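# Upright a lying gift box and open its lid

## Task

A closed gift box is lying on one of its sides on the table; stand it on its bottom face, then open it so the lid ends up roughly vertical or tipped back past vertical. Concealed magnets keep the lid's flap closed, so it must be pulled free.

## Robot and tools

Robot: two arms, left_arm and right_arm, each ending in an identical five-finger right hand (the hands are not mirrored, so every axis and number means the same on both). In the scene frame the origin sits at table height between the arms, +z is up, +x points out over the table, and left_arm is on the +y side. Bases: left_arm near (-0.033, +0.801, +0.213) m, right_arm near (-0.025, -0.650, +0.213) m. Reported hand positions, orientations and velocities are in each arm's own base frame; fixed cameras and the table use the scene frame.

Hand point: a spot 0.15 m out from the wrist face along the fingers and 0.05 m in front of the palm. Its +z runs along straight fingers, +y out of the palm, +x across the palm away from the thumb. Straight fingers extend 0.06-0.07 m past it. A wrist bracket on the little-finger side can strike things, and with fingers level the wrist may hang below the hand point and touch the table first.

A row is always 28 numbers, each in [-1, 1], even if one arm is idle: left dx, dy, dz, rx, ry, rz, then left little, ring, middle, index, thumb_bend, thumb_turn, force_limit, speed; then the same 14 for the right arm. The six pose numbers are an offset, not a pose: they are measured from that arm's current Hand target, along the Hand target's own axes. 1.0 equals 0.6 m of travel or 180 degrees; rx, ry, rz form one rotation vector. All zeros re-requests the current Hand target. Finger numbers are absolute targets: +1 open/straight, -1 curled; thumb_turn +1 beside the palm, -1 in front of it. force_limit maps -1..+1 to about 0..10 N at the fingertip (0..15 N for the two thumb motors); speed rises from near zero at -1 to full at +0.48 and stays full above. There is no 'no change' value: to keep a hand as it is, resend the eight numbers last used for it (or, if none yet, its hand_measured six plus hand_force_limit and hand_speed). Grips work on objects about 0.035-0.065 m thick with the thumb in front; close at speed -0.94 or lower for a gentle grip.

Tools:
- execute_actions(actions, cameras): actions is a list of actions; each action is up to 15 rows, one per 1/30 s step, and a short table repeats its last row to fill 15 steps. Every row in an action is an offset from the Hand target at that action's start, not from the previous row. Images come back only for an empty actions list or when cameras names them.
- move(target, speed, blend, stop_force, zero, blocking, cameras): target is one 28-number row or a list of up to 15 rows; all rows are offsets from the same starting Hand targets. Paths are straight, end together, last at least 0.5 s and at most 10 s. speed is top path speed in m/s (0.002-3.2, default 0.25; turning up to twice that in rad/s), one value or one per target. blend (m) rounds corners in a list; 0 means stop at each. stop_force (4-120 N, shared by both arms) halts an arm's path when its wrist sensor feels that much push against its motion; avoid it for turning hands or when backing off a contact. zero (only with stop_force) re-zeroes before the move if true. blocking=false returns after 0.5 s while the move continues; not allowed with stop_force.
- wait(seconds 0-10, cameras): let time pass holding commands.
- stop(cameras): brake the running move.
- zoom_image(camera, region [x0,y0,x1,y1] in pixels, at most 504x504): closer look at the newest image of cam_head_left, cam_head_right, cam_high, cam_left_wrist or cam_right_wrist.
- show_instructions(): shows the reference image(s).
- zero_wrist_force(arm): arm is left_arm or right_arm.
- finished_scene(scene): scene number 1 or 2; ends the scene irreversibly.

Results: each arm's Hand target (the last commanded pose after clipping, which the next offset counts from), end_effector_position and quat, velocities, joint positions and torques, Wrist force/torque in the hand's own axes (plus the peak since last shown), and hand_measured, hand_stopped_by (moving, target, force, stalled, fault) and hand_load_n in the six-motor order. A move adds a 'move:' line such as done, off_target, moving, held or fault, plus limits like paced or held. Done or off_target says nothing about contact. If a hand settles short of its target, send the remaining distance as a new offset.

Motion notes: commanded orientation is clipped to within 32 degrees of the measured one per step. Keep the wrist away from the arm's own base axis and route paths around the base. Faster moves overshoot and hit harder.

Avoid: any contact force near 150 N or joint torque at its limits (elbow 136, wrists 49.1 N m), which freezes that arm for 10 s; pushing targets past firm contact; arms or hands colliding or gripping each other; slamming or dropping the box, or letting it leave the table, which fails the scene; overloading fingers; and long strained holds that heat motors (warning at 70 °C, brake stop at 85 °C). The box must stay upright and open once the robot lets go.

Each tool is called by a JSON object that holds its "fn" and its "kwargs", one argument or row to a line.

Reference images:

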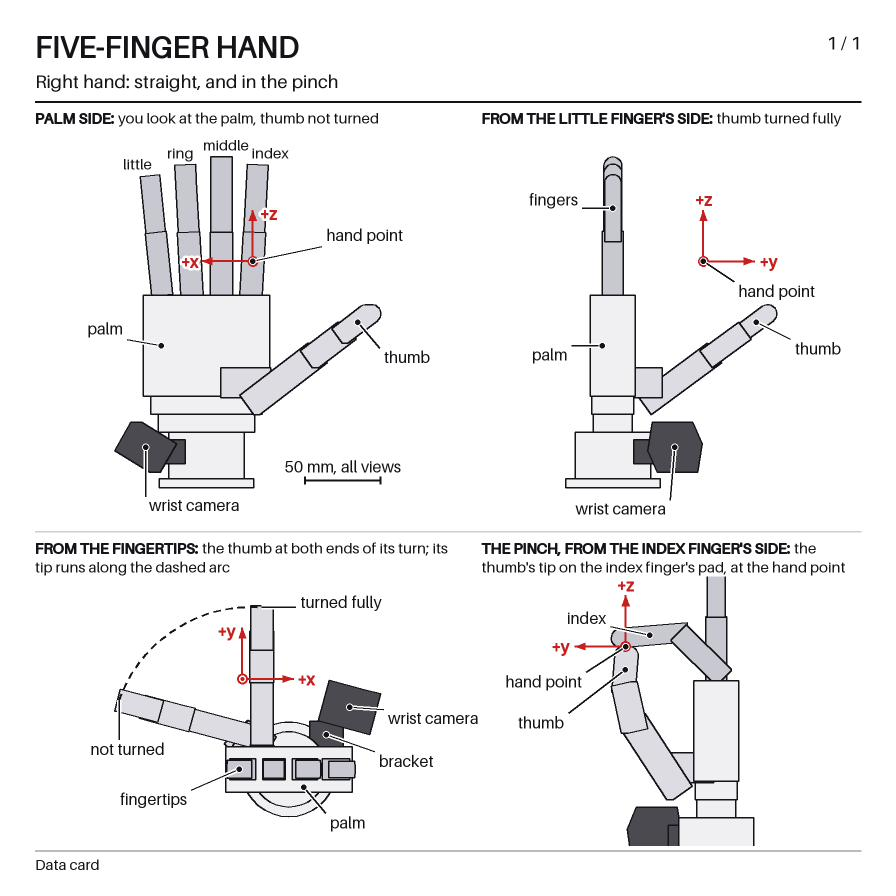

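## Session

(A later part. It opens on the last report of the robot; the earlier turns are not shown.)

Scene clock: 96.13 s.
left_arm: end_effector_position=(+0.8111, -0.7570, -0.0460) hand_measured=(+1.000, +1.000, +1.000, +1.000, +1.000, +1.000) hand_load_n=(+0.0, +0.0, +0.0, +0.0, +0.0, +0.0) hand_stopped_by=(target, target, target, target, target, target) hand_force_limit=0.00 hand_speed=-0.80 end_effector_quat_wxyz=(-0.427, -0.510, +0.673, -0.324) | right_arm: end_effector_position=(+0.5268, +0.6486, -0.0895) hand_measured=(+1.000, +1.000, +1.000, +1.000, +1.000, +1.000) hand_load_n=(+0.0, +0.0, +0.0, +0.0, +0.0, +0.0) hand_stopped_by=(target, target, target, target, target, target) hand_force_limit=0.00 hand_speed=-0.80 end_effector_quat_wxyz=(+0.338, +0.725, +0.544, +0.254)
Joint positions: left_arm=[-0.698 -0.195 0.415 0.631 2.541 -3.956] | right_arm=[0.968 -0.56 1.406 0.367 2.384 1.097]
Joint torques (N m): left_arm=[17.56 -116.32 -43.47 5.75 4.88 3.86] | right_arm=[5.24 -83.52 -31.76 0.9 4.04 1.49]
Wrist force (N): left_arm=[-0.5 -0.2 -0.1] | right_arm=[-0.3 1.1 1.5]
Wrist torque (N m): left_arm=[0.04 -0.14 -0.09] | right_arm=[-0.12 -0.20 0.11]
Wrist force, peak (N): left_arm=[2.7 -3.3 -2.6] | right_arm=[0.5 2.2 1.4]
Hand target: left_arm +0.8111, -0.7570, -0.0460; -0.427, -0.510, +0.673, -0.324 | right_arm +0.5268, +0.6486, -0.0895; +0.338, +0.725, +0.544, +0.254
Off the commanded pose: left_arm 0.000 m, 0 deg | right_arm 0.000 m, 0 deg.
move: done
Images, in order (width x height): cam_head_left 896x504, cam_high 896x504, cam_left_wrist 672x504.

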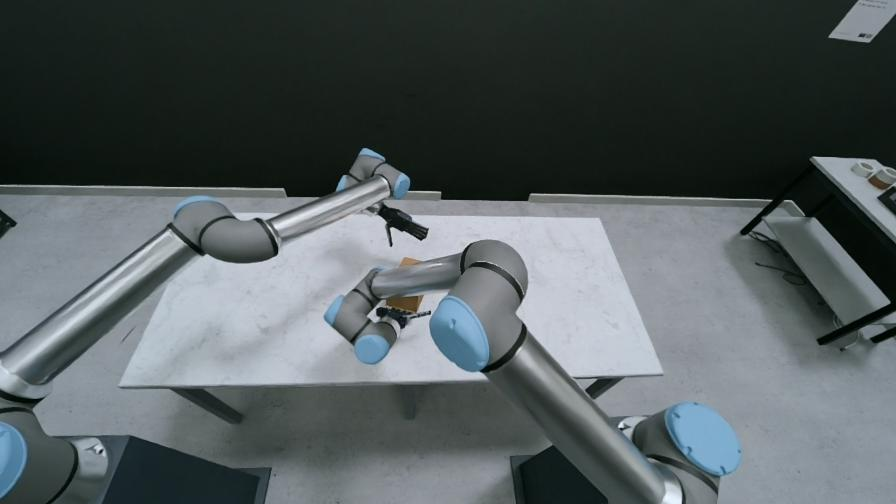

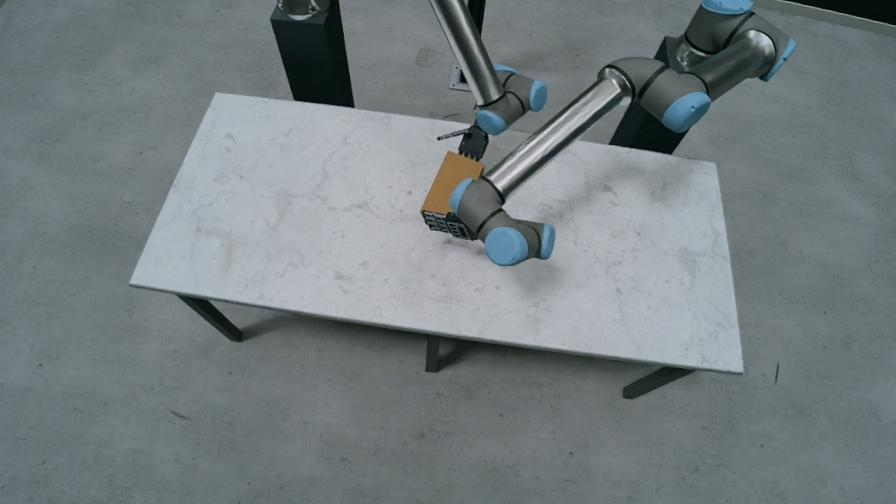

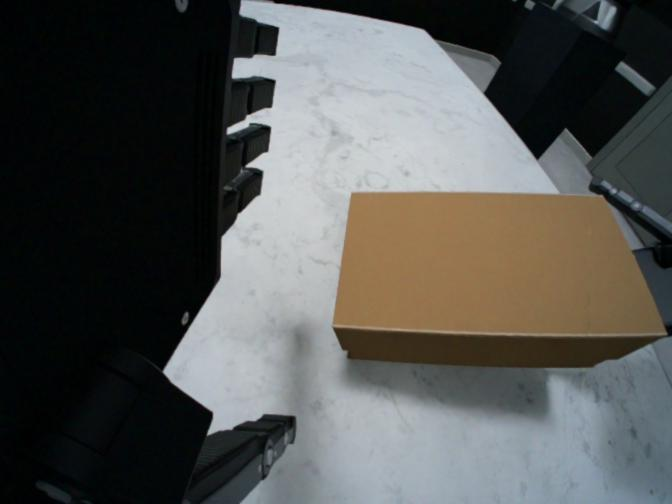

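{"fn": "move", "kwargs": {
  "target": [0,0,0,0,0,0,1,1,1,1,1,1,0,-0.8,0,-0.054,0.039,0,0,0,1,1,1,1,1,1,0,-0.8],
  "speed": 0.03,
  "stop_force": 6
}}

{"fn": "move", "kwargs": {
  "target": [
    [0,0,0,0,0,0,1,1,1,1,1,1,0,-0.8,0,-0.105,-0.13,0,0,0,1,1,1,1,1,1,0,-0.8],
    [0,0,0,0,0,0,1,1,1,1,1,1,0,-0.8,0,0.15,-0.344,0,0,0,1,1,1,1,1,1,0,-0.8]
  ],
  "speed": [0.08,0.3],
  "blend": [0.005,0],
  "cameras": ["all"]
}}

{"fn": "zoom_image", "kwargs": {
  "camera": "cam_head_left",
  "region": [360, 230, 500, 370]
}}

{"fn": "zoom_image", "kwargs": {
  "camera": "cam_left_wrist",
  "region": [230, 100, 672, 504]
}}

Scene clock: 105.73 s.
left_arm: end_effector_position=(+0.8111, -0.7570, -0.0460) hand_measured=(+1.000, +1.000, +1.000, +1.000, +1.000, +1.000) hand_load_n=(+0.0, +0.0, +0.0, +0.0, +0.0, +0.0) hand_stopped_by=(target, target, target, target, target, target) hand_force_limit=0.00 hand_speed=-0.80 end_effector_quat_wxyz=(-0.427, -0.510, +0.673, -0.324) | right_arm: end_effector_position=(+0.5247, +0.6493, -0.1197) hand_measured=(+1.000, +1.000, +1.000, +1.000, +1.000, +1.000) hand_load_n=(+0.0, +0.0, -3.0, +0.0, +0.0, +0.0) hand_stopped_by=(target, target, target, target, target, target) hand_force_limit=0.00 hand_speed=-0.80 end_effector_quat_wxyz=(+0.338, +0.725, +0.544, +0.254)
Joint positions: left_arm=[-0.698 -0.195 0.415 0.631 2.541 -3.956] | right_arm=[0.971 -0.522 1.396 0.342 2.385 1.1]
Joint torques (N m): left_arm=[14.68 -115.68 -43.67 5.8 4.64 3.84] | right_arm=[-11.68 -106.85 -14.19 4.98 -0.33 -2.02]
Wrist force (N): left_arm=[-0.6 -0.6 -0.3] | right_arm=[0.6 3.0 0.8]
Wrist torque (N m): left_arm=[-0.01 -0.13 -0.10] | right_arm=[-0.26 -0.19 0.21]
Wrist force, peak (N): left_arm=[-0.6 -0.7 -0.4] | right_arm=[-0.6 9.0 -13.8]
Hand target: left_arm +0.8111, -0.7570, -0.0460; -0.427, -0.510, +0.673, -0.324 | right_arm +0.5247, +0.6493, -0.1197; +0.338, +0.725, +0.544, +0.254 (not the last commanded pose)
Off the commanded pose: left_arm 0.000 m, 0 deg | right_arm 0.010 m, 0 deg.
move: contact (right_arm)

Scene clock: 108.27 s.
left_arm: end_effector_position=(+0.8111, -0.7570, -0.0460) hand_measured=(+1.000, +1.000, +1.000, +1.000, +1.000, +1.000) hand_load_n=(+0.0, +0.0, +0.0, +0.0, +0.0, +0.0) hand_stopped_by=(target, target, target, target, target, target) hand_force_limit=0.00 hand_speed=-0.80 end_effector_quat_wxyz=(-0.427, -0.510, +0.673, -0.324) | right_arm: end_effector_position=(+0.4285, +0.6771, +0.0818) hand_measured=(+1.000, +1.000, +1.000, +1.000, +1.000, +1.000) hand_load_n=(+0.0, +0.0, -0.5, +0.0, +0.0, +0.0) hand_stopped_by=(target, target, target, target, target, target) hand_force_limit=0.00 hand_speed=-0.80 end_effector_quat_wxyz=(+0.338, +0.725, +0.544, +0.254)
Joint positions: left_arm=[-0.698 -0.195 0.415 0.631 2.541 -3.956] | right_arm=[1.095 -0.738 1.416 0.668 2.421 1.276]
Joint torques (N m): left_arm=[16.13 -113.79 -43.83 5.74 4.72 3.64] | right_arm=[6.39 -104.41 -35.45 5.25 0.12 1.44]
Wrist force (N): left_arm=[-0.3 -0.5 -0.3] | right_arm=[0.1 2.0 1.1]
Wrist torque (N m): left_arm=[0.00 -0.17 -0.09] | right_arm=[-0.12 -0.28 0.20]
Wrist force, peak (N): left_arm=[-0.8 -0.7 -0.1] | right_arm=[-0.2 3.8 1.7]
Hand target: left_arm +0.8111, -0.7570, -0.0460; -0.427, -0.510, +0.673, -0.324 | right_arm +0.4285, +0.6771, +0.0820; +0.338, +0.725, +0.544, +0.254
Off the commanded pose: left_arm 0.000 m, 0 deg | right_arm 0.000 m, 0 deg.
move: done

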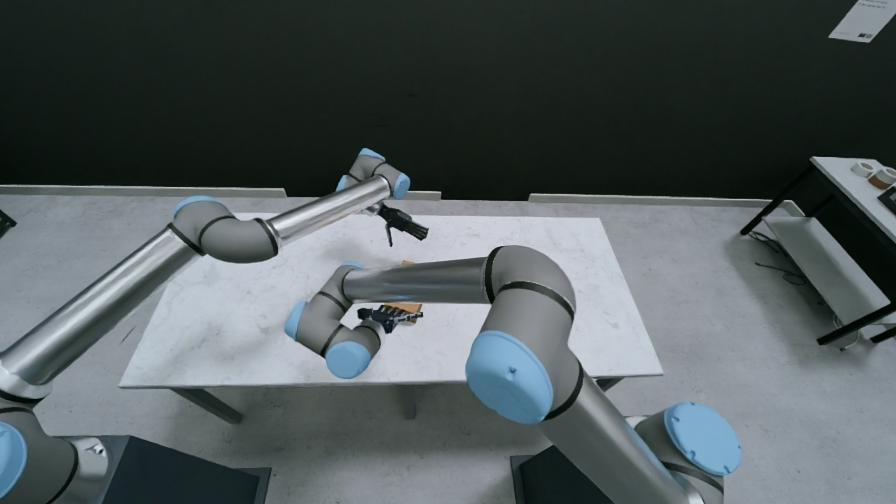

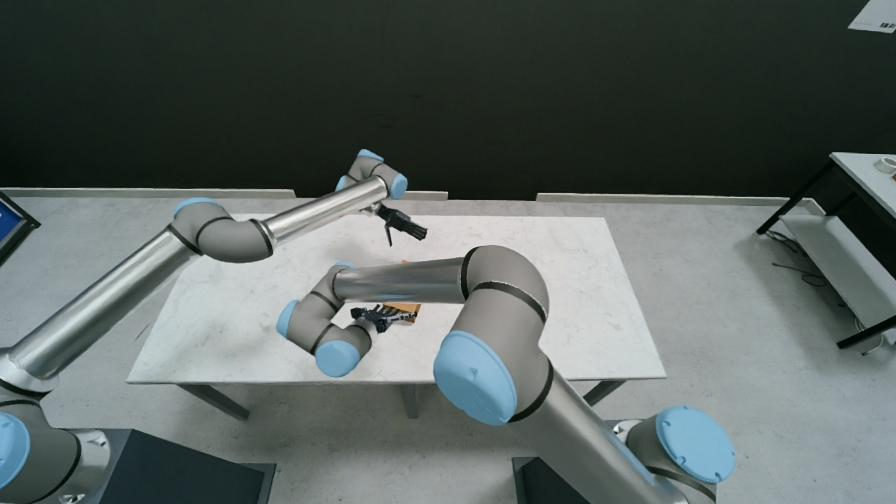

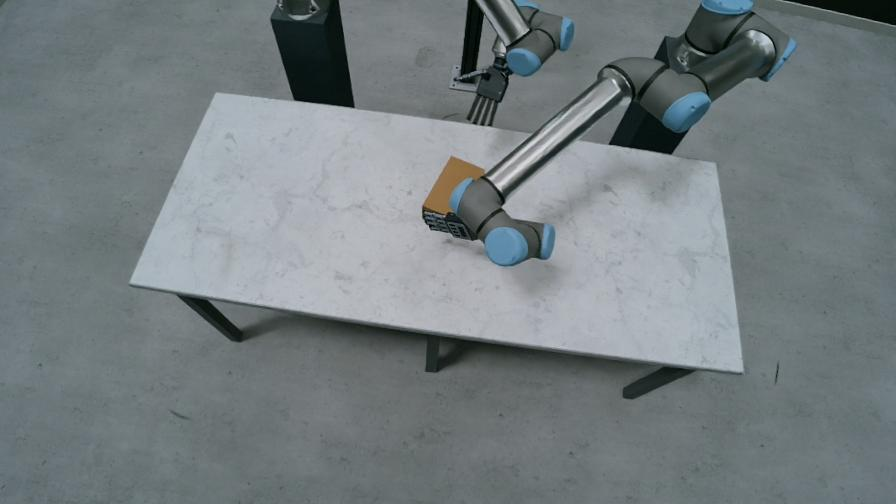

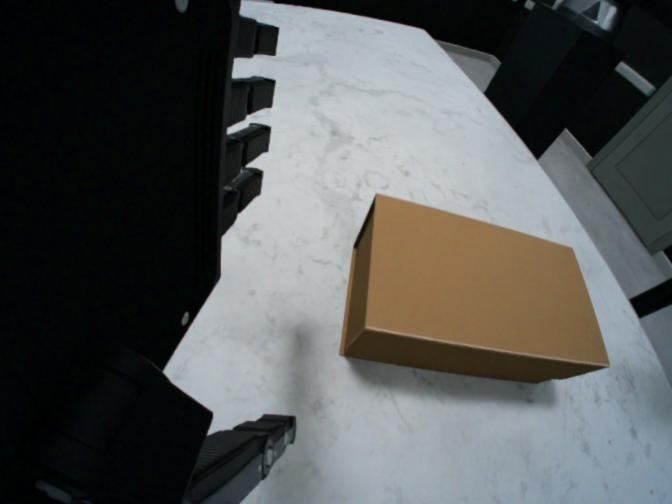

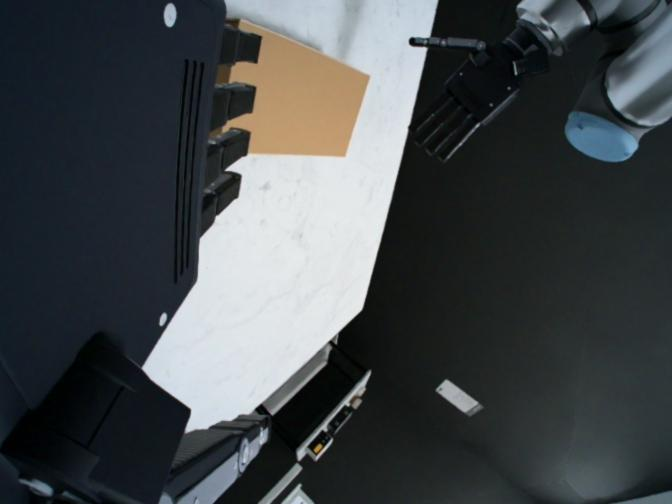

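Scaled by 3.600.

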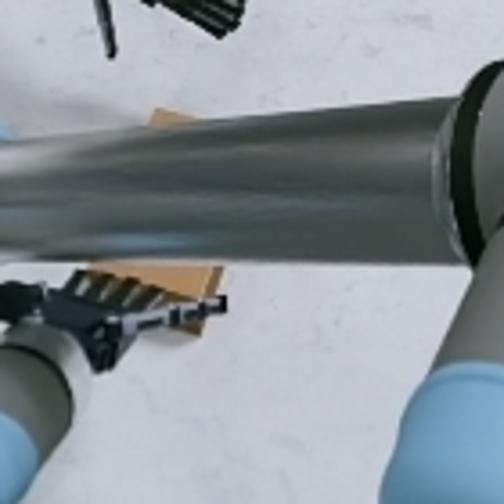

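Scaled by 1.140 from the camera's 672x504 image, which has a finer 960x720 frame.

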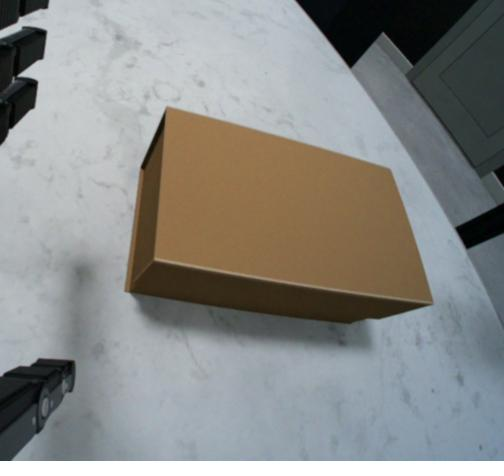

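{"fn": "move", "kwargs": {
  "target": [0,0,0,0,0,0,1,1,1,-0.1,1,-1,0,-0.2,-0.3825,0.367,0.035,0.278,0,0,-0.1,-0.1,-0.1,-0.1,1,1,0.5,0.4],
  "speed": 0.45,
  "cameras": ["cam_head_left","cam_high","cam_left_wrist"]
}}

{"fn": "zoom_image", "kwargs": {
  "camera": "cam_head_left",
  "region": [360, 210, 500, 350]
}}

{"fn": "zoom_image", "kwargs": {
  "camera": "cam_high",
  "region": [380, 110, 520, 250]
}}

Scene clock: 118.93 s.
left_arm: end_effector_position=(+0.8111, -0.7570, -0.0460) hand_measured=(+1.000, +1.000, +1.000, -0.100, +1.000, -1.000) hand_load_n=(+0.0, +0.0, +0.0, +0.0, +0.0, +0.0) hand_stopped_by=(target, target, target, target, target, target) hand_force_limit=0.00 hand_speed=-0.20 end_effector_quat_wxyz=(-0.427, -0.510, +0.673, -0.324) | right_arm: end_effector_position=(+0.5157, +0.4126, +0.2369) hand_measured=(-0.100, -0.100, -0.100, -0.100, +1.000, +1.000) hand_load_n=(+0.5, +0.0, +0.0, +0.0, +0.0, +0.0) hand_stopped_by=(target, target, target, target, target, target) hand_force_limit=0.50 hand_speed=0.40 end_effector_quat_wxyz=(-0.001, +0.800, +0.600, +0.000)
Joint positions: left_arm=[-0.698 -0.195 0.415 0.631 2.541 -3.956] | right_arm=[0.507 -1.18 1.619 1.132 1.569 0.791]
Joint torques (N m): left_arm=[15.03 -115.62 -39.74 0.95 1.1 3.64] | right_arm=[-12.36 -56.69 -40.19 5.45 -1.74 -2.45]
Wrist force (N): left_arm=[-0.3 -0.2 -0.6] | right_arm=[0.0 0.5 -0.3]
Wrist torque (N m): left_arm=[0.06 -0.16 -0.07] | right_arm=[0.07 0.00 0.13]
Wrist force, peak (N): left_arm=[-0.4 -0.5 -0.8] | right_arm=[-1.1 2.2 -1.0]
Hand target: left_arm +0.8111, -0.7570, -0.0460; -0.427, -0.510, +0.673, -0.324 | right_arm +0.5157, +0.4125, +0.2369; -0.001, +0.800, +0.600, +0.000
Off the commanded pose: left_arm 0.000 m, 0 deg | right_arm 0.000 m, 0 deg.
move: done
Images, in order (width x height): cam_head_left 896x504, cam_high 896x504, cam_left_wrist 672x504.

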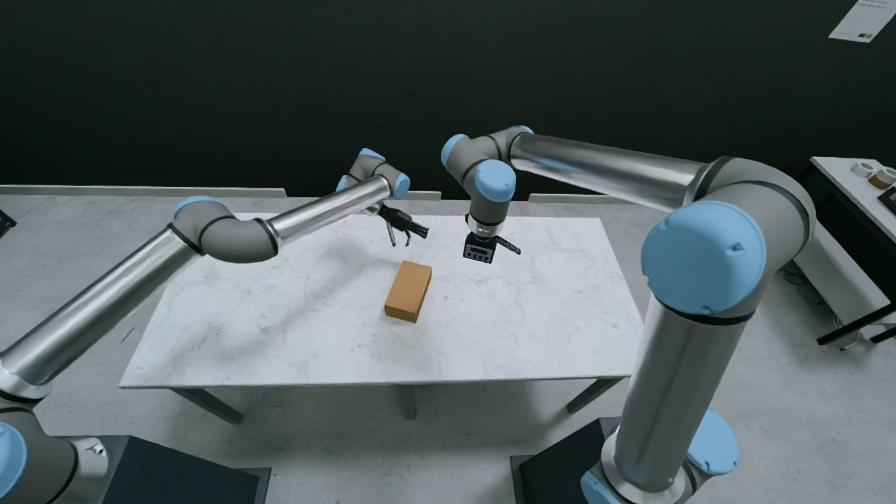

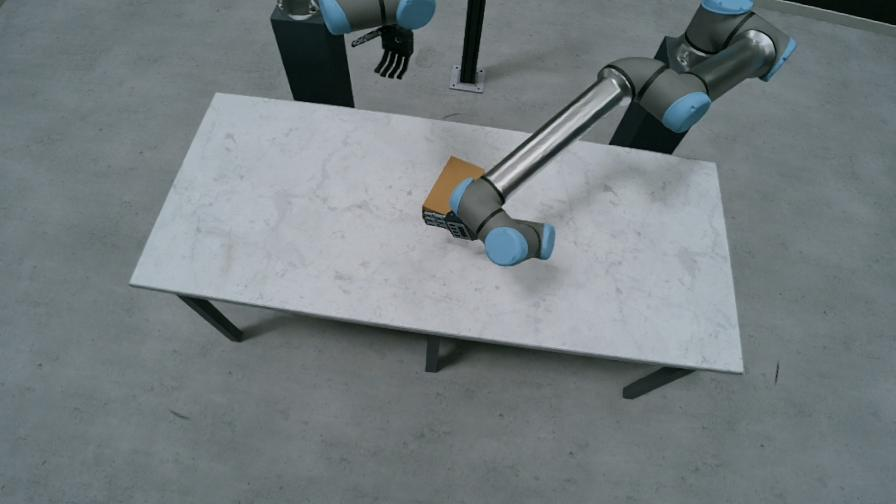

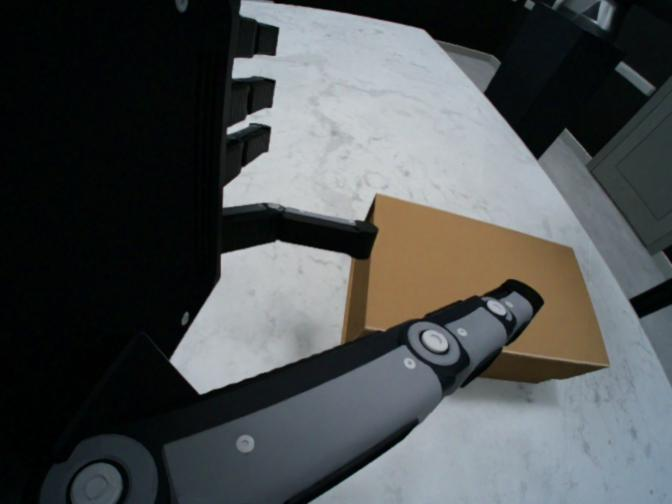

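Scaled by 3.600.

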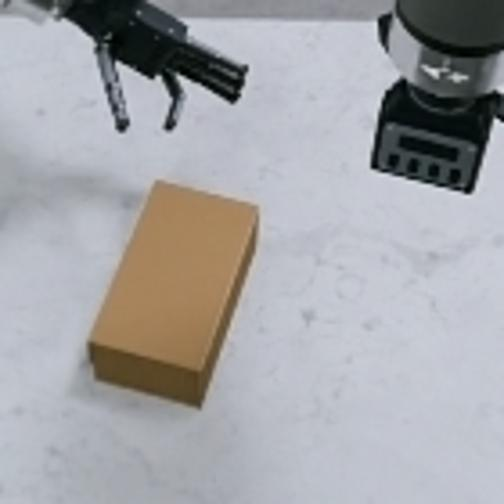

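Scaled by 3.600.

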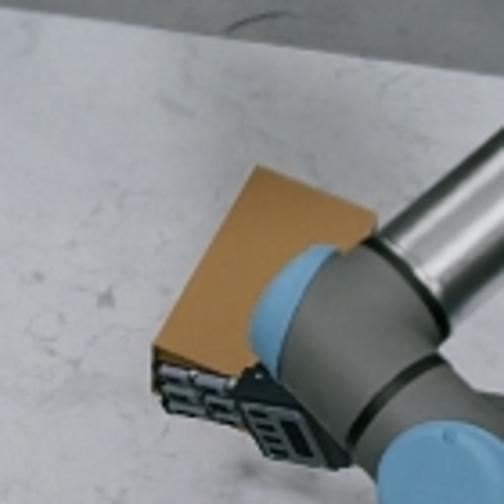

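{"fn": "move", "kwargs": {
  "target": [
    [-0.05,0.005,0.03,0,0,0,1,1,1,-0.1,1,-1,0,-0.2,0.367,0.0805,0.1,0,0,0,-0.1,-0.1,-0.1,-0.1,1,1,0.5,0.4],
    [-0.17,0.016,0.105,0,0,0,1,1,1,-0.1,1,-1,0,-0.2,0.367,0.0805,0.55,0,0,0,-0.1,-0.1,-0.1,-0.1,1,1,0.5,0.4]
  ],
  "speed": [0.35,0.2],
  "blend": [0.02,0],
  "cameras": ["cam_left_wrist","cam_head_left"]
}}

{"fn": "move", "kwargs": {
  "target": [0,0,0,0,0,0,1,1,1,-0.1,1,-1,0,-0.2,0,0,0.09,0,0,0,-0.1,-0.1,-0.1,-0.1,1,1,0.5,0.4],
  "speed": 0.02,
  "stop_force": 18,
  "cameras": ["cam_left_wrist","cam_right_wrist"]
}}

{"fn": "zoom_image", "kwargs": {
  "camera": "cam_left_wrist",
  "region": [200, 60, 560, 400]
}}

Scene clock: 150.03 s.
left_arm: end_effector_position=(+0.7983, -0.7677, -0.1651) hand_measured=(+1.000, +1.000, +1.000, -0.100, +1.000, -1.000) hand_load_n=(+0.0, +0.0, +0.0, +0.0, +0.0, +0.5) hand_stopped_by=(target, target, target, target, target, target) hand_force_limit=0.00 hand_speed=-0.20 end_effector_quat_wxyz=(-0.427, -0.510, +0.673, -0.324) | right_arm: end_effector_position=(+0.6233, +0.6108, -0.0928) hand_measured=(-0.100, -0.100, -0.100, -0.100, +1.000, +1.000) hand_load_n=(+0.0, +0.0, +0.0, +0.0, +0.0, +0.0) hand_stopped_by=(target, target, target, target, target, target) hand_force_limit=0.50 hand_speed=0.40 end_effector_quat_wxyz=(-0.001, +0.800, +0.600, +0.000)
Joint positions: left_arm=[-0.713 -0.094 0.417 0.512 2.531 -3.977] | right_arm=[0.651 -0.574 1.208 0.937 1.569 0.935]
Joint torques (N m): left_arm=[-10.05 -113.76 -42.29 -0.98 -2.21 -2.35] | right_arm=[8.51 -91.02 -37.45 1.43 2.34 1.42]
Wrist force (N): left_arm=[-0.5 -0.5 -0.2] | right_arm=[0.0 0.1 0.3]
Wrist torque (N m): left_arm=[-0.01 -0.12 0.13] | right_arm=[-0.03 -0.03 -0.20]
Wrist force, peak (N): left_arm=[-1.1 -0.5 0.0] | right_arm=[-2.1 0.4 -0.5]
Hand target: left_arm +0.7982, -0.7677, -0.1651; -0.427, -0.510, +0.673, -0.324 | right_arm +0.6233, +0.6108, -0.0930; -0.001, +0.800, +0.600, +0.000
Off the commanded pose: left_arm 0.000 m, 0 deg | right_arm 0.000 m, 0 deg.
move: done
Images, in order (width x height): cam_head_left 896x504, cam_left_wrist 672x504.

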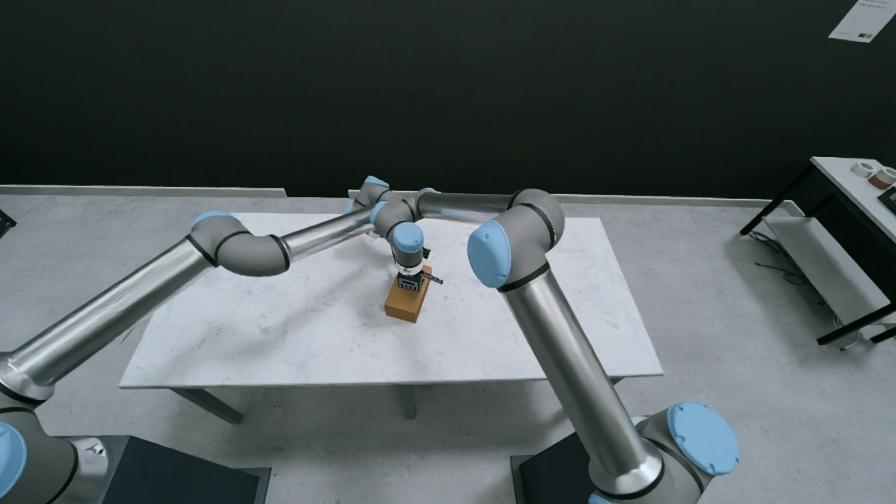

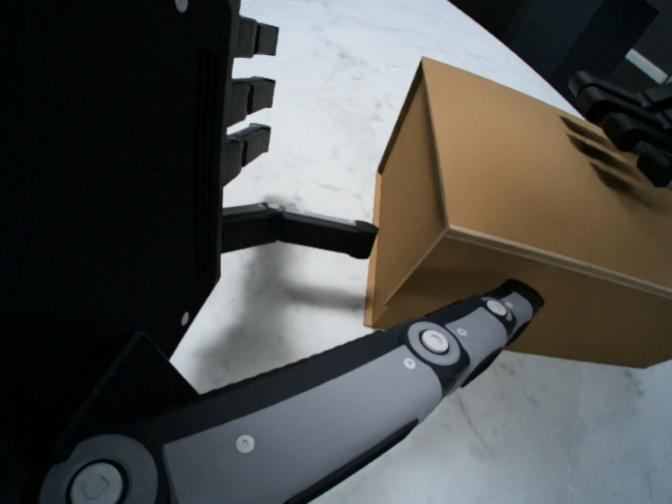

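Scene clock: 151.93 s.
left_arm: end_effector_position=(+0.7982, -0.7677, -0.1651) hand_measured=(+1.000, +1.000, +1.000, -0.100, +1.000, -1.000) hand_load_n=(+0.0, +0.0, +0.0, +0.0, +0.0, +0.0) hand_stopped_by=(target, target, target, target, target, target) hand_force_limit=0.00 hand_speed=-0.20 end_effector_quat_wxyz=(-0.427, -0.510, +0.673, -0.324) | right_arm: end_effector_position=(+0.6233, +0.6109, -0.1071) hand_measured=(-0.100, -0.100, -0.102, -0.100, +1.000, +1.000) hand_load_n=(+0.0, -5.0, -7.5, -6.0, +0.0, +0.0) hand_stopped_by=(target, target, target, target, target, target) hand_force_limit=0.50 hand_speed=0.40 end_effector_quat_wxyz=(-0.001, +0.800, +0.600, +0.000)
Joint positions: left_arm=[-0.713 -0.094 0.417 0.512 2.531 -3.977] | right_arm=[0.651 -0.559 1.207 0.922 1.569 0.935]
Joint torques (N m): left_arm=[-10.81 -114.9 -43.14 -0.93 -2.19 -2.59] | right_arm=[-11.09 -95.79 -18.64 2.6 -0.11 -0.31]
Wrist force (N): left_arm=[-0.6 -0.5 -0.3] | right_arm=[-3.0 -3.0 -15.5]
Wrist torque (N m): left_arm=[-0.02 -0.11 0.13] | right_arm=[0.10 0.17 -0.22]
Wrist force, peak (N): left_arm=[-0.8 -0.7 -0.2] | right_arm=[-3.9 -10.3 -29.6]
Hand target: left_arm +0.7982, -0.7677, -0.1651; -0.427, -0.510, +0.673, -0.324 | right_arm +0.6233, +0.6108, -0.1071; -0.001, +0.800, +0.600, +0.000 (not the last commanded pose)
Off the commanded pose: left_arm 0.000 m, 0 deg | right_arm 0.040 m, 0 deg.
move: contact (right_arm)
Images, in order (width x height): cam_left_wrist 672x504, cam_right_wrist 672x504.

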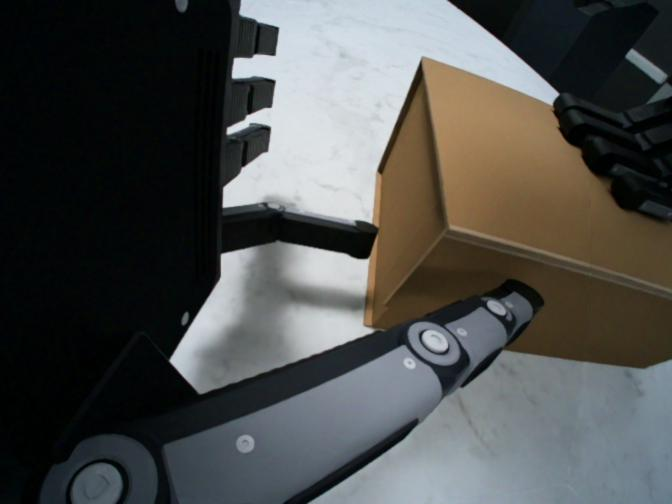

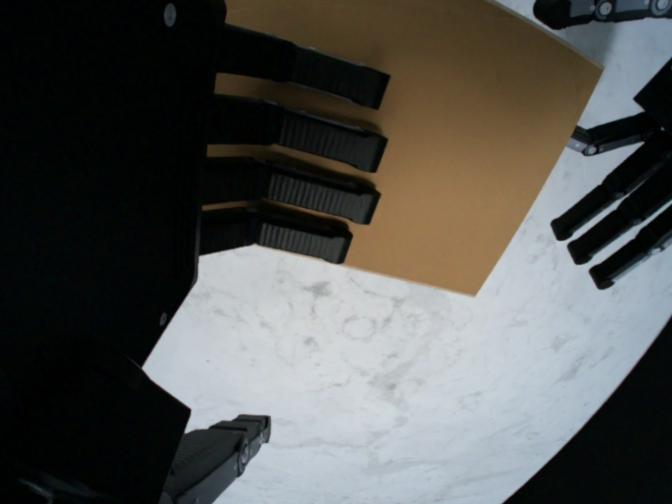

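Scaled by 1.400 from the camera's 672x504 image, which has a finer 960x720 frame.

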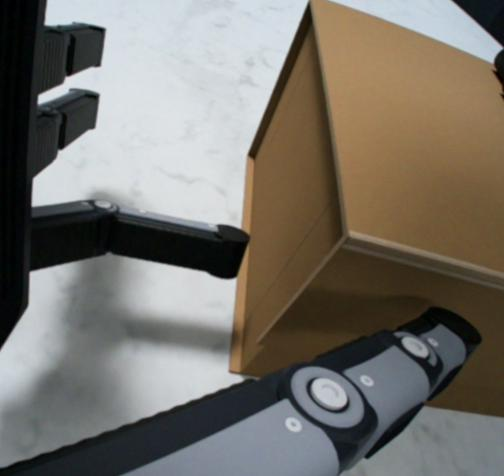

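{"fn": "move", "kwargs": {
  "target": [0,0.08,0,0,0,0,1,1,1,-0.1,1,-1,0,-0.2,0,0,0,0,0,0,-0.1,-0.1,-0.1,-0.1,1,1,0.5,0.4],
  "speed": 0.03,
  "stop_force": 5
}}

{"fn": "move", "kwargs": {
  "target": [-0.034,0.004,-0.073,0,0,0,1,1,1,-0.1,1,-1,0,-0.2,0,0,0,0,0,0,-0.1,-0.1,-0.1,-0.1,1,1,0.5,0.4],
  "speed": 0.03,
  "stop_force": 25,
  "cameras": ["cam_left_wrist","cam_right_wrist"]
}}

{"fn": "zoom_image", "kwargs": {
  "camera": "cam_left_wrist",
  "region": [200, 60, 560, 400]
}}

Scene clock: 160.13 s.
left_arm: end_effector_position=(+0.7865, -0.7644, -0.1651) hand_measured=(+1.000, +1.000, +1.000, -0.100, +1.000, -1.000) hand_load_n=(+0.0, +0.0, +0.0, +0.0, -0.5, +0.0) hand_stopped_by=(target, target, target, target, target, target) hand_force_limit=0.00 hand_speed=-0.20 end_effector_quat_wxyz=(-0.427, -0.509, +0.673, -0.324) | right_arm: end_effector_position=(+0.6233, +0.6108, -0.1071) hand_measured=(-0.100, -0.100, -0.102, -0.100, +1.000, +1.000) hand_load_n=(+0.0, -4.5, -7.0, -5.5, +0.0, +0.0) hand_stopped_by=(target, target, target, target, target, target) hand_force_limit=0.50 hand_speed=0.40 end_effector_quat_wxyz=(-0.001, +0.800, +0.600, +0.000)
Joint positions: left_arm=[-0.718 -0.136 0.505 0.462 2.528 -3.981] | right_arm=[0.651 -0.559 1.207 0.922 1.569 0.935]
Joint torques (N m): left_arm=[15.93 -114.34 -41.79 5.53 4.68 3.72] | right_arm=[-14.17 -96.18 -19.25 2.29 -0.96 -2.08]
Wrist force (N): left_arm=[-0.2 -0.2 -0.5] | right_arm=[-2.5 -5.8 -16.0]
Wrist torque (N m): left_arm=[0.02 -0.23 0.09] | right_arm=[0.07 0.27 -0.31]
Wrist force, peak (N): left_arm=[-2.9 -7.2 -3.5] | right_arm=[-2.5 -5.7 -16.9]
Hand target: left_arm +0.7865, -0.7644, -0.1651; -0.427, -0.509, +0.673, -0.324 (not the last commanded pose) | right_arm +0.6233, +0.6108, -0.1071; -0.001, +0.800, +0.600, +0.000
Off the commanded pose: left_arm 0.036 m, 0 deg | right_arm 0.000 m, 0 deg.
move: contact (left_arm)

Scene clock: 162.70 s.
left_arm: end_effector_position=(+0.7973, -0.7172, -0.1649) hand_measured=(+1.000, +1.000, +1.000, -0.100, +1.000, -1.000) hand_load_n=(+0.0, +0.0, +0.0, +0.5, +0.0, +0.0) hand_stopped_by=(target, target, target, target, target, target) hand_force_limit=0.00 hand_speed=-0.20 end_effector_quat_wxyz=(-0.427, -0.509, +0.673, -0.324) | right_arm: end_effector_position=(+0.6233, +0.6108, -0.1071) hand_measured=(-0.100, -0.100, -0.102, -0.100, +1.000, +1.000) hand_load_n=(+0.0, -5.0, -7.5, -5.5, +0.0, +0.0) hand_stopped_by=(target, target, target, target, target, target) hand_force_limit=0.50 hand_speed=0.40 end_effector_quat_wxyz=(-0.001, +0.800, +0.600, +0.000)
Joint positions: left_arm=[-0.677 -0.164 0.573 0.468 2.555 -3.926] | right_arm=[0.651 -0.559 1.207 0.922 1.569 0.935]
Joint torques (N m): left_arm=[18 -142.17 -28.49 5.87 4.83 3.84] | right_arm=[-12.44 -94.05 -22.47 0.39 -1.09 -2]
Wrist force (N): left_arm=[-0.6 -0.5 0.3] | right_arm=[0.8 -2.2 -15.4]
Wrist torque (N m): left_arm=[0.01 -0.22 -0.13] | right_arm=[0.00 0.30 -0.26]
Wrist force, peak (N): left_arm=[1.4 -0.4 1.8] | right_arm=[-2.0 -6.2 -16.8]
Hand target: left_arm +0.7973, -0.7172, -0.1649; -0.427, -0.509, +0.673, -0.324 | right_arm +0.6233, +0.6108, -0.1071; -0.001, +0.800, +0.600, +0.000
Off the commanded pose: left_arm 0.000 m, 0 deg | right_arm 0.000 m, 0 deg.
move: done
Images, in order (width x height): cam_left_wrist 672x504, cam_right_wrist 672x504.

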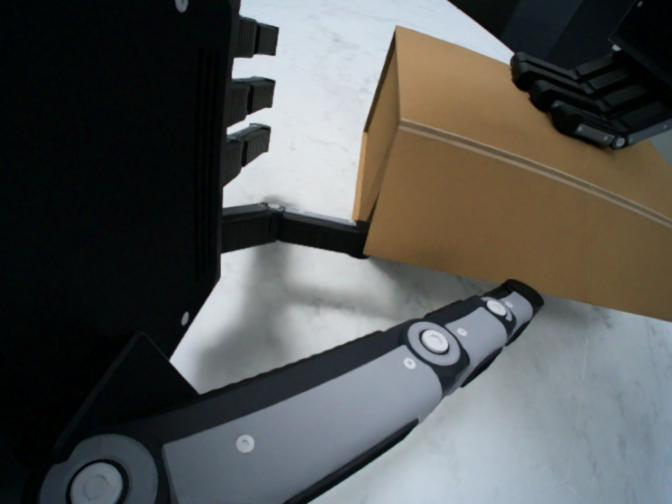

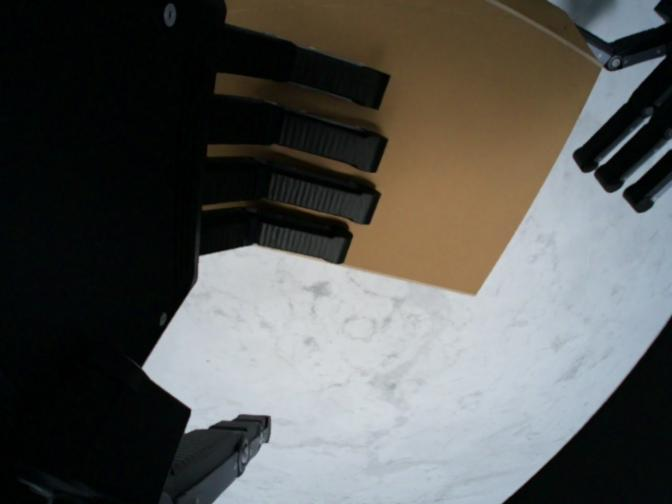

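Scaled by 1.400 from the camera's 672x504 image, which has a finer 960x720 frame.

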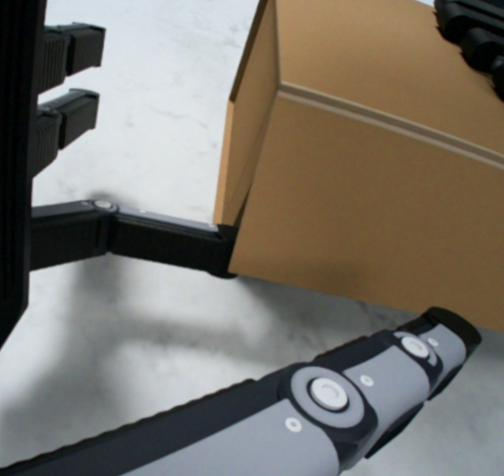

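{"fn": "move", "kwargs": {
  "target": [
    [0,0.05,0,0,0,0,1,1,1,-0.1,1,-1,0,-0.2,0,0,-0.2,0,0,0,-0.1,-0.1,-0.1,-0.1,1,1,0.5,0.4],
    [0.0327,0.05,0.0068,0,0,0,1,1,1,-0.1,1,-1,0,-0.2,-0.35,-0.25,-0.3,0,0,0,-0.1,-0.1,-0.1,-0.1,1,1,0.5,0.4]
  ],
  "speed": [0.1,0.25],
  "blend": [0.01,0],
  "cameras": ["cam_left_wrist"]
}}

{"fn": "move", "kwargs": {
  "target": [
    [0.106,0,-0.0165,0,0,0,1,1,1,-0.1,1,-1,0,-0.2,0,0,0,0,0,0,-0.1,-0.1,-0.1,-0.1,1,1,0.5,0.4],
    [0.203,0,0.01,0,0,0,1,1,1,-0.1,1,-1,0,-0.2,0,0,0,0,0,0,-0.1,-0.1,-0.1,-0.1,1,1,0.5,0.4]
  ],
  "speed": 0.07,
  "blend": [0.02,0],
  "cameras": ["cam_left_wrist","cam_head_left"]
}}

{"fn": "zoom_image", "kwargs": {
  "camera": "cam_head_left",
  "region": [360, 190, 500, 330]
}}

Scene clock: 181.20 s.
left_arm: end_effector_position=(+0.7651, -0.7206, -0.1489) hand_measured=(+1.000, +1.000, +1.000, -0.100, +1.000, -1.000) hand_load_n=(-0.5, +0.0, +0.0, +0.5, +0.0, +0.0) hand_stopped_by=(target, target, target, target, target, target) hand_force_limit=0.00 hand_speed=-0.20 end_effector_quat_wxyz=(-0.427, -0.509, +0.673, -0.324) | right_arm: end_effector_position=(+0.4208, +0.4510, +0.0728) hand_measured=(-0.100, -0.100, -0.100, -0.100, +1.000, +1.000) hand_load_n=(+0.0, +0.0, +0.0, +0.0, +0.0, +0.0) hand_stopped_by=(target, target, target, target, target, target) hand_force_limit=0.50 hand_speed=0.40 end_effector_quat_wxyz=(-0.001, +0.800, +0.600, +0.000)
Joint positions: left_arm=[-0.699 -0.254 0.733 0.373 2.541 -3.957] | right_arm=[0.644 -1.079 1.808 0.842 1.569 0.928]
Joint torques (N m): left_arm=[-8.66 -139.53 -40.89 5.77 -2.06 -2.41] | right_arm=[-12.4 -77.67 -17.54 1.83 -1.9 -2.35]
Wrist force (N): left_arm=[-1.4 -0.7 0.1] | right_arm=[0.1 -0.2 -0.6]
Wrist torque (N m): left_arm=[-0.03 -0.10 0.06] | right_arm=[-0.03 -0.02 0.09]
Wrist force, peak (N): left_arm=[-1.4 -0.7 0.1] | right_arm=[1.1 -1.9 -16.0]
Hand target: left_arm +0.7651, -0.7206, -0.1489; -0.427, -0.509, +0.673, -0.324 | right_arm +0.4208, +0.4510, +0.0729; -0.001, +0.800, +0.600, +0.000
Off the commanded pose: left_arm 0.000 m, 0 deg | right_arm 0.000 m, 0 deg.
move: done
Images, in order (width x height): cam_left_wrist 672x504.

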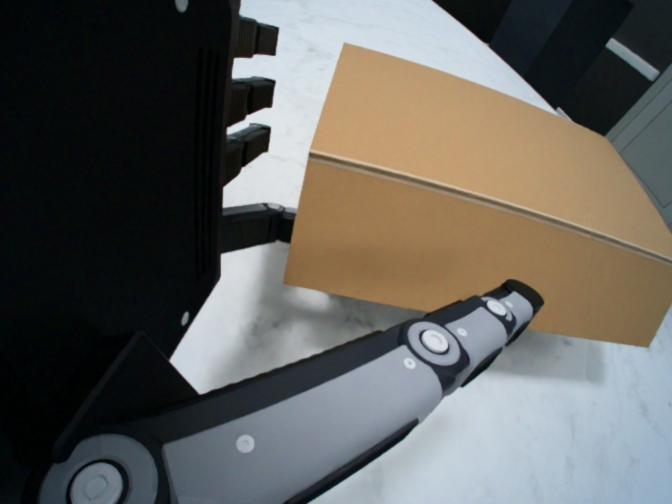

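Scene clock: 183.40 s.
left_arm: end_effector_position=(+0.7496, -0.7756, -0.0414) hand_measured=(+1.000, +1.000, +1.000, -0.100, +1.000, -1.000) hand_load_n=(+0.0, +0.0, +0.0, +0.0, +0.0, +0.0) hand_stopped_by=(target, target, target, target, target, target) hand_force_limit=0.00 hand_speed=-0.20 end_effector_quat_wxyz=(-0.427, -0.509, +0.673, -0.324) | right_arm: end_effector_position=(+0.4208, +0.4510, +0.0729) hand_measured=(-0.100, -0.100, -0.100, -0.100, +1.000, +1.000) hand_load_n=(+0.0, +0.0, +0.0, +0.0, +0.0, +0.0) hand_stopped_by=(target, target, target, target, target, target) hand_force_limit=0.50 hand_speed=0.40 end_effector_quat_wxyz=(-0.001, +0.800, +0.600, +0.000)
Joint positions: left_arm=[-0.75 -0.341 0.702 0.438 2.507 -4.021] | right_arm=[0.644 -1.079 1.808 0.842 1.569 0.928]
Joint torques (N m): left_arm=[-10.93 -139.32 -41.87 5.4 -2.23 -2.65] | right_arm=[-13.01 -79.96 -18.57 1.76 -1.51 -2.08]
Wrist force (N): left_arm=[-1.3 0.4 -0.4] | right_arm=[-0.2 -0.6 -0.3]
Wrist torque (N m): left_arm=[0.18 -0.15 0.16] | right_arm=[-0.12 0.02 0.06]
Wrist force, peak (N): left_arm=[-2.1 -0.3 -0.1] | right_arm=[0.5 -0.1 -0.6]
Hand target: left_arm +0.7496, -0.7757, -0.0412; -0.427, -0.509, +0.673, -0.324 | right_arm +0.4208, +0.4510, +0.0729; -0.001, +0.800, +0.600, +0.000
Off the commanded pose: left_arm 0.000 m, 0 deg | right_arm 0.000 m, 0 deg.
move: done
Images, in order (width x height): cam_head_left 896x504, cam_left_wrist 672x504.

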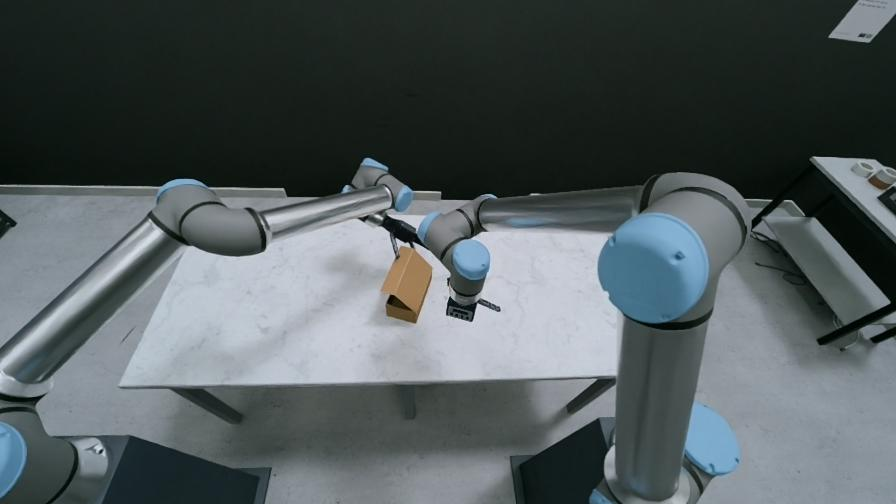

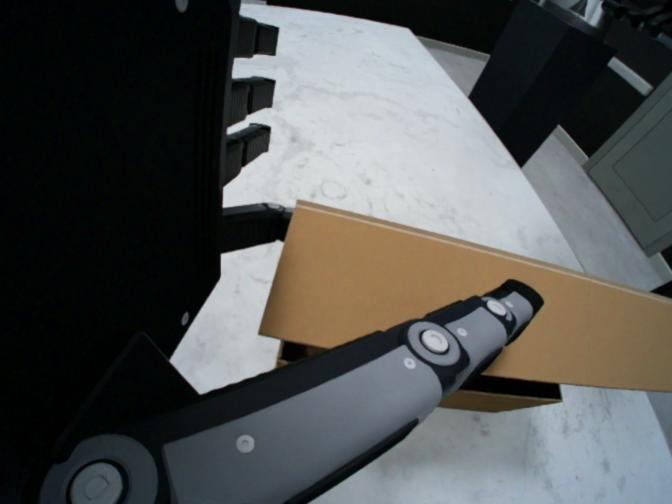

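Scaled by 3.600.

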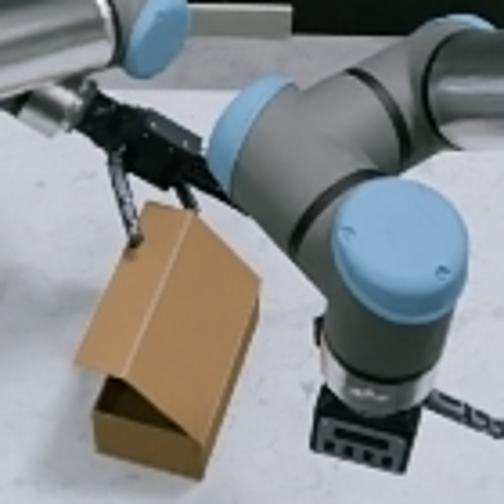

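{"fn": "move", "kwargs": {
  "target": [
    [0,0,0,0,0,0,1,1,1,-0.1,1,-1,0,-0.2,-0.3,-0.2,-0.1,0,0,0,-0.1,-0.1,-0.1,-0.1,1,1,0.5,0.4],
    [0.072,0,0.071,0,0,0,1,1,1,-0.1,1,-1,0,-0.2,-0.5,-0.25,-0.1,0,0,0,-0.1,-0.1,-0.1,-0.1,1,1,0.5,0.4],
    [0.0966,0,0.145,0,0,0,1,1,1,-0.1,1,-1,0,-0.2,-0.5,-0.25,-0.1,0,0,0,-0.1,-0.1,-0.1,-0.1,1,1,0.5,0.4]
  ],
  "speed": [0.3,0.1,0.07],
  "blend": [0.02,0.02,0],
  "cameras": ["cam_left_wrist","cam_head_left"]
}}

{"fn": "zoom_image", "kwargs": {
  "camera": "cam_head_left",
  "region": [360, 190, 500, 330]
}}

Scene clock: 195.07 s.
left_arm: end_effector_position=(+0.7215, -0.8751, -0.0258) hand_measured=(+1.000, +1.000, +1.000, -0.100, +1.000, -1.000) hand_load_n=(+0.0, +0.0, +0.0, -0.5, +0.0, -0.5) hand_stopped_by=(target, target, target, target, target, target) hand_force_limit=0.00 hand_speed=-0.20 end_effector_quat_wxyz=(-0.427, -0.509, +0.673, -0.324) | right_arm: end_effector_position=(+0.1929, +0.2048, +0.1328) hand_measured=(-0.100, -0.100, -0.100, -0.100, +1.000, +1.000) hand_load_n=(+0.0, +0.0, +0.0, +0.0, +0.0, +0.0) hand_stopped_by=(target, target, target, target, target, target) hand_force_limit=0.50 hand_speed=0.40 end_effector_quat_wxyz=(-0.001, +0.800, +0.600, +0.000)
Joint positions: left_arm=[-0.836 -0.28 0.536 0.468 2.444 -4.117] | right_arm=[0.404 -1.681 2.431 0.821 1.569 0.687]
Joint torques (N m): left_arm=[-10.94 -112.92 -43.49 5.09 -2.53 -2.59] | right_arm=[-13.68 -24.95 -18.16 5.65 -1.58 -2.76]
Wrist force (N): left_arm=[-0.2 -0.2 -1.3] | right_arm=[0.3 0.2 0.0]
Wrist torque (N m): left_arm=[0.08 -0.39 0.05] | right_arm=[-0.01 -0.08 0.12]
Wrist force, peak (N): left_arm=[-2.1 0.0 -0.8] | right_arm=[1.3 1.0 0.3]
Hand target: left_arm +0.7215, -0.8752, -0.0258; -0.427, -0.509, +0.673, -0.324 | right_arm +0.1929, +0.2048, +0.1328; -0.001, +0.800, +0.600, +0.000
Off the commanded pose: left_arm 0.000 m, 0 deg | right_arm 0.000 m, 0 deg.
move: done
Images, in order (width x height): cam_head_left 896x504, cam_left_wrist 672x504.

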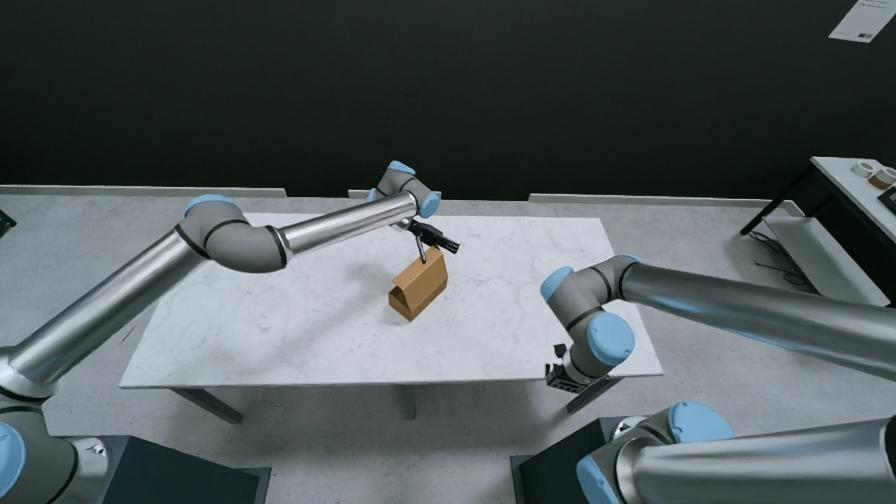

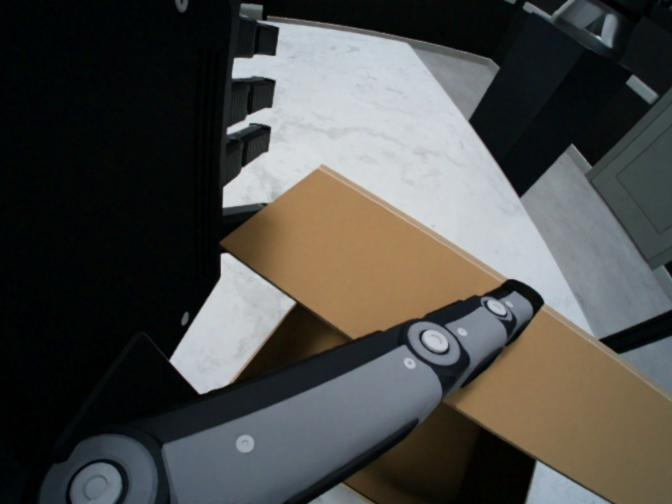

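Scaled by 3.600.

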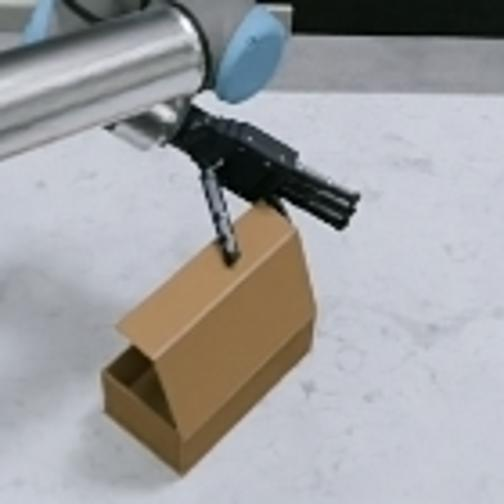

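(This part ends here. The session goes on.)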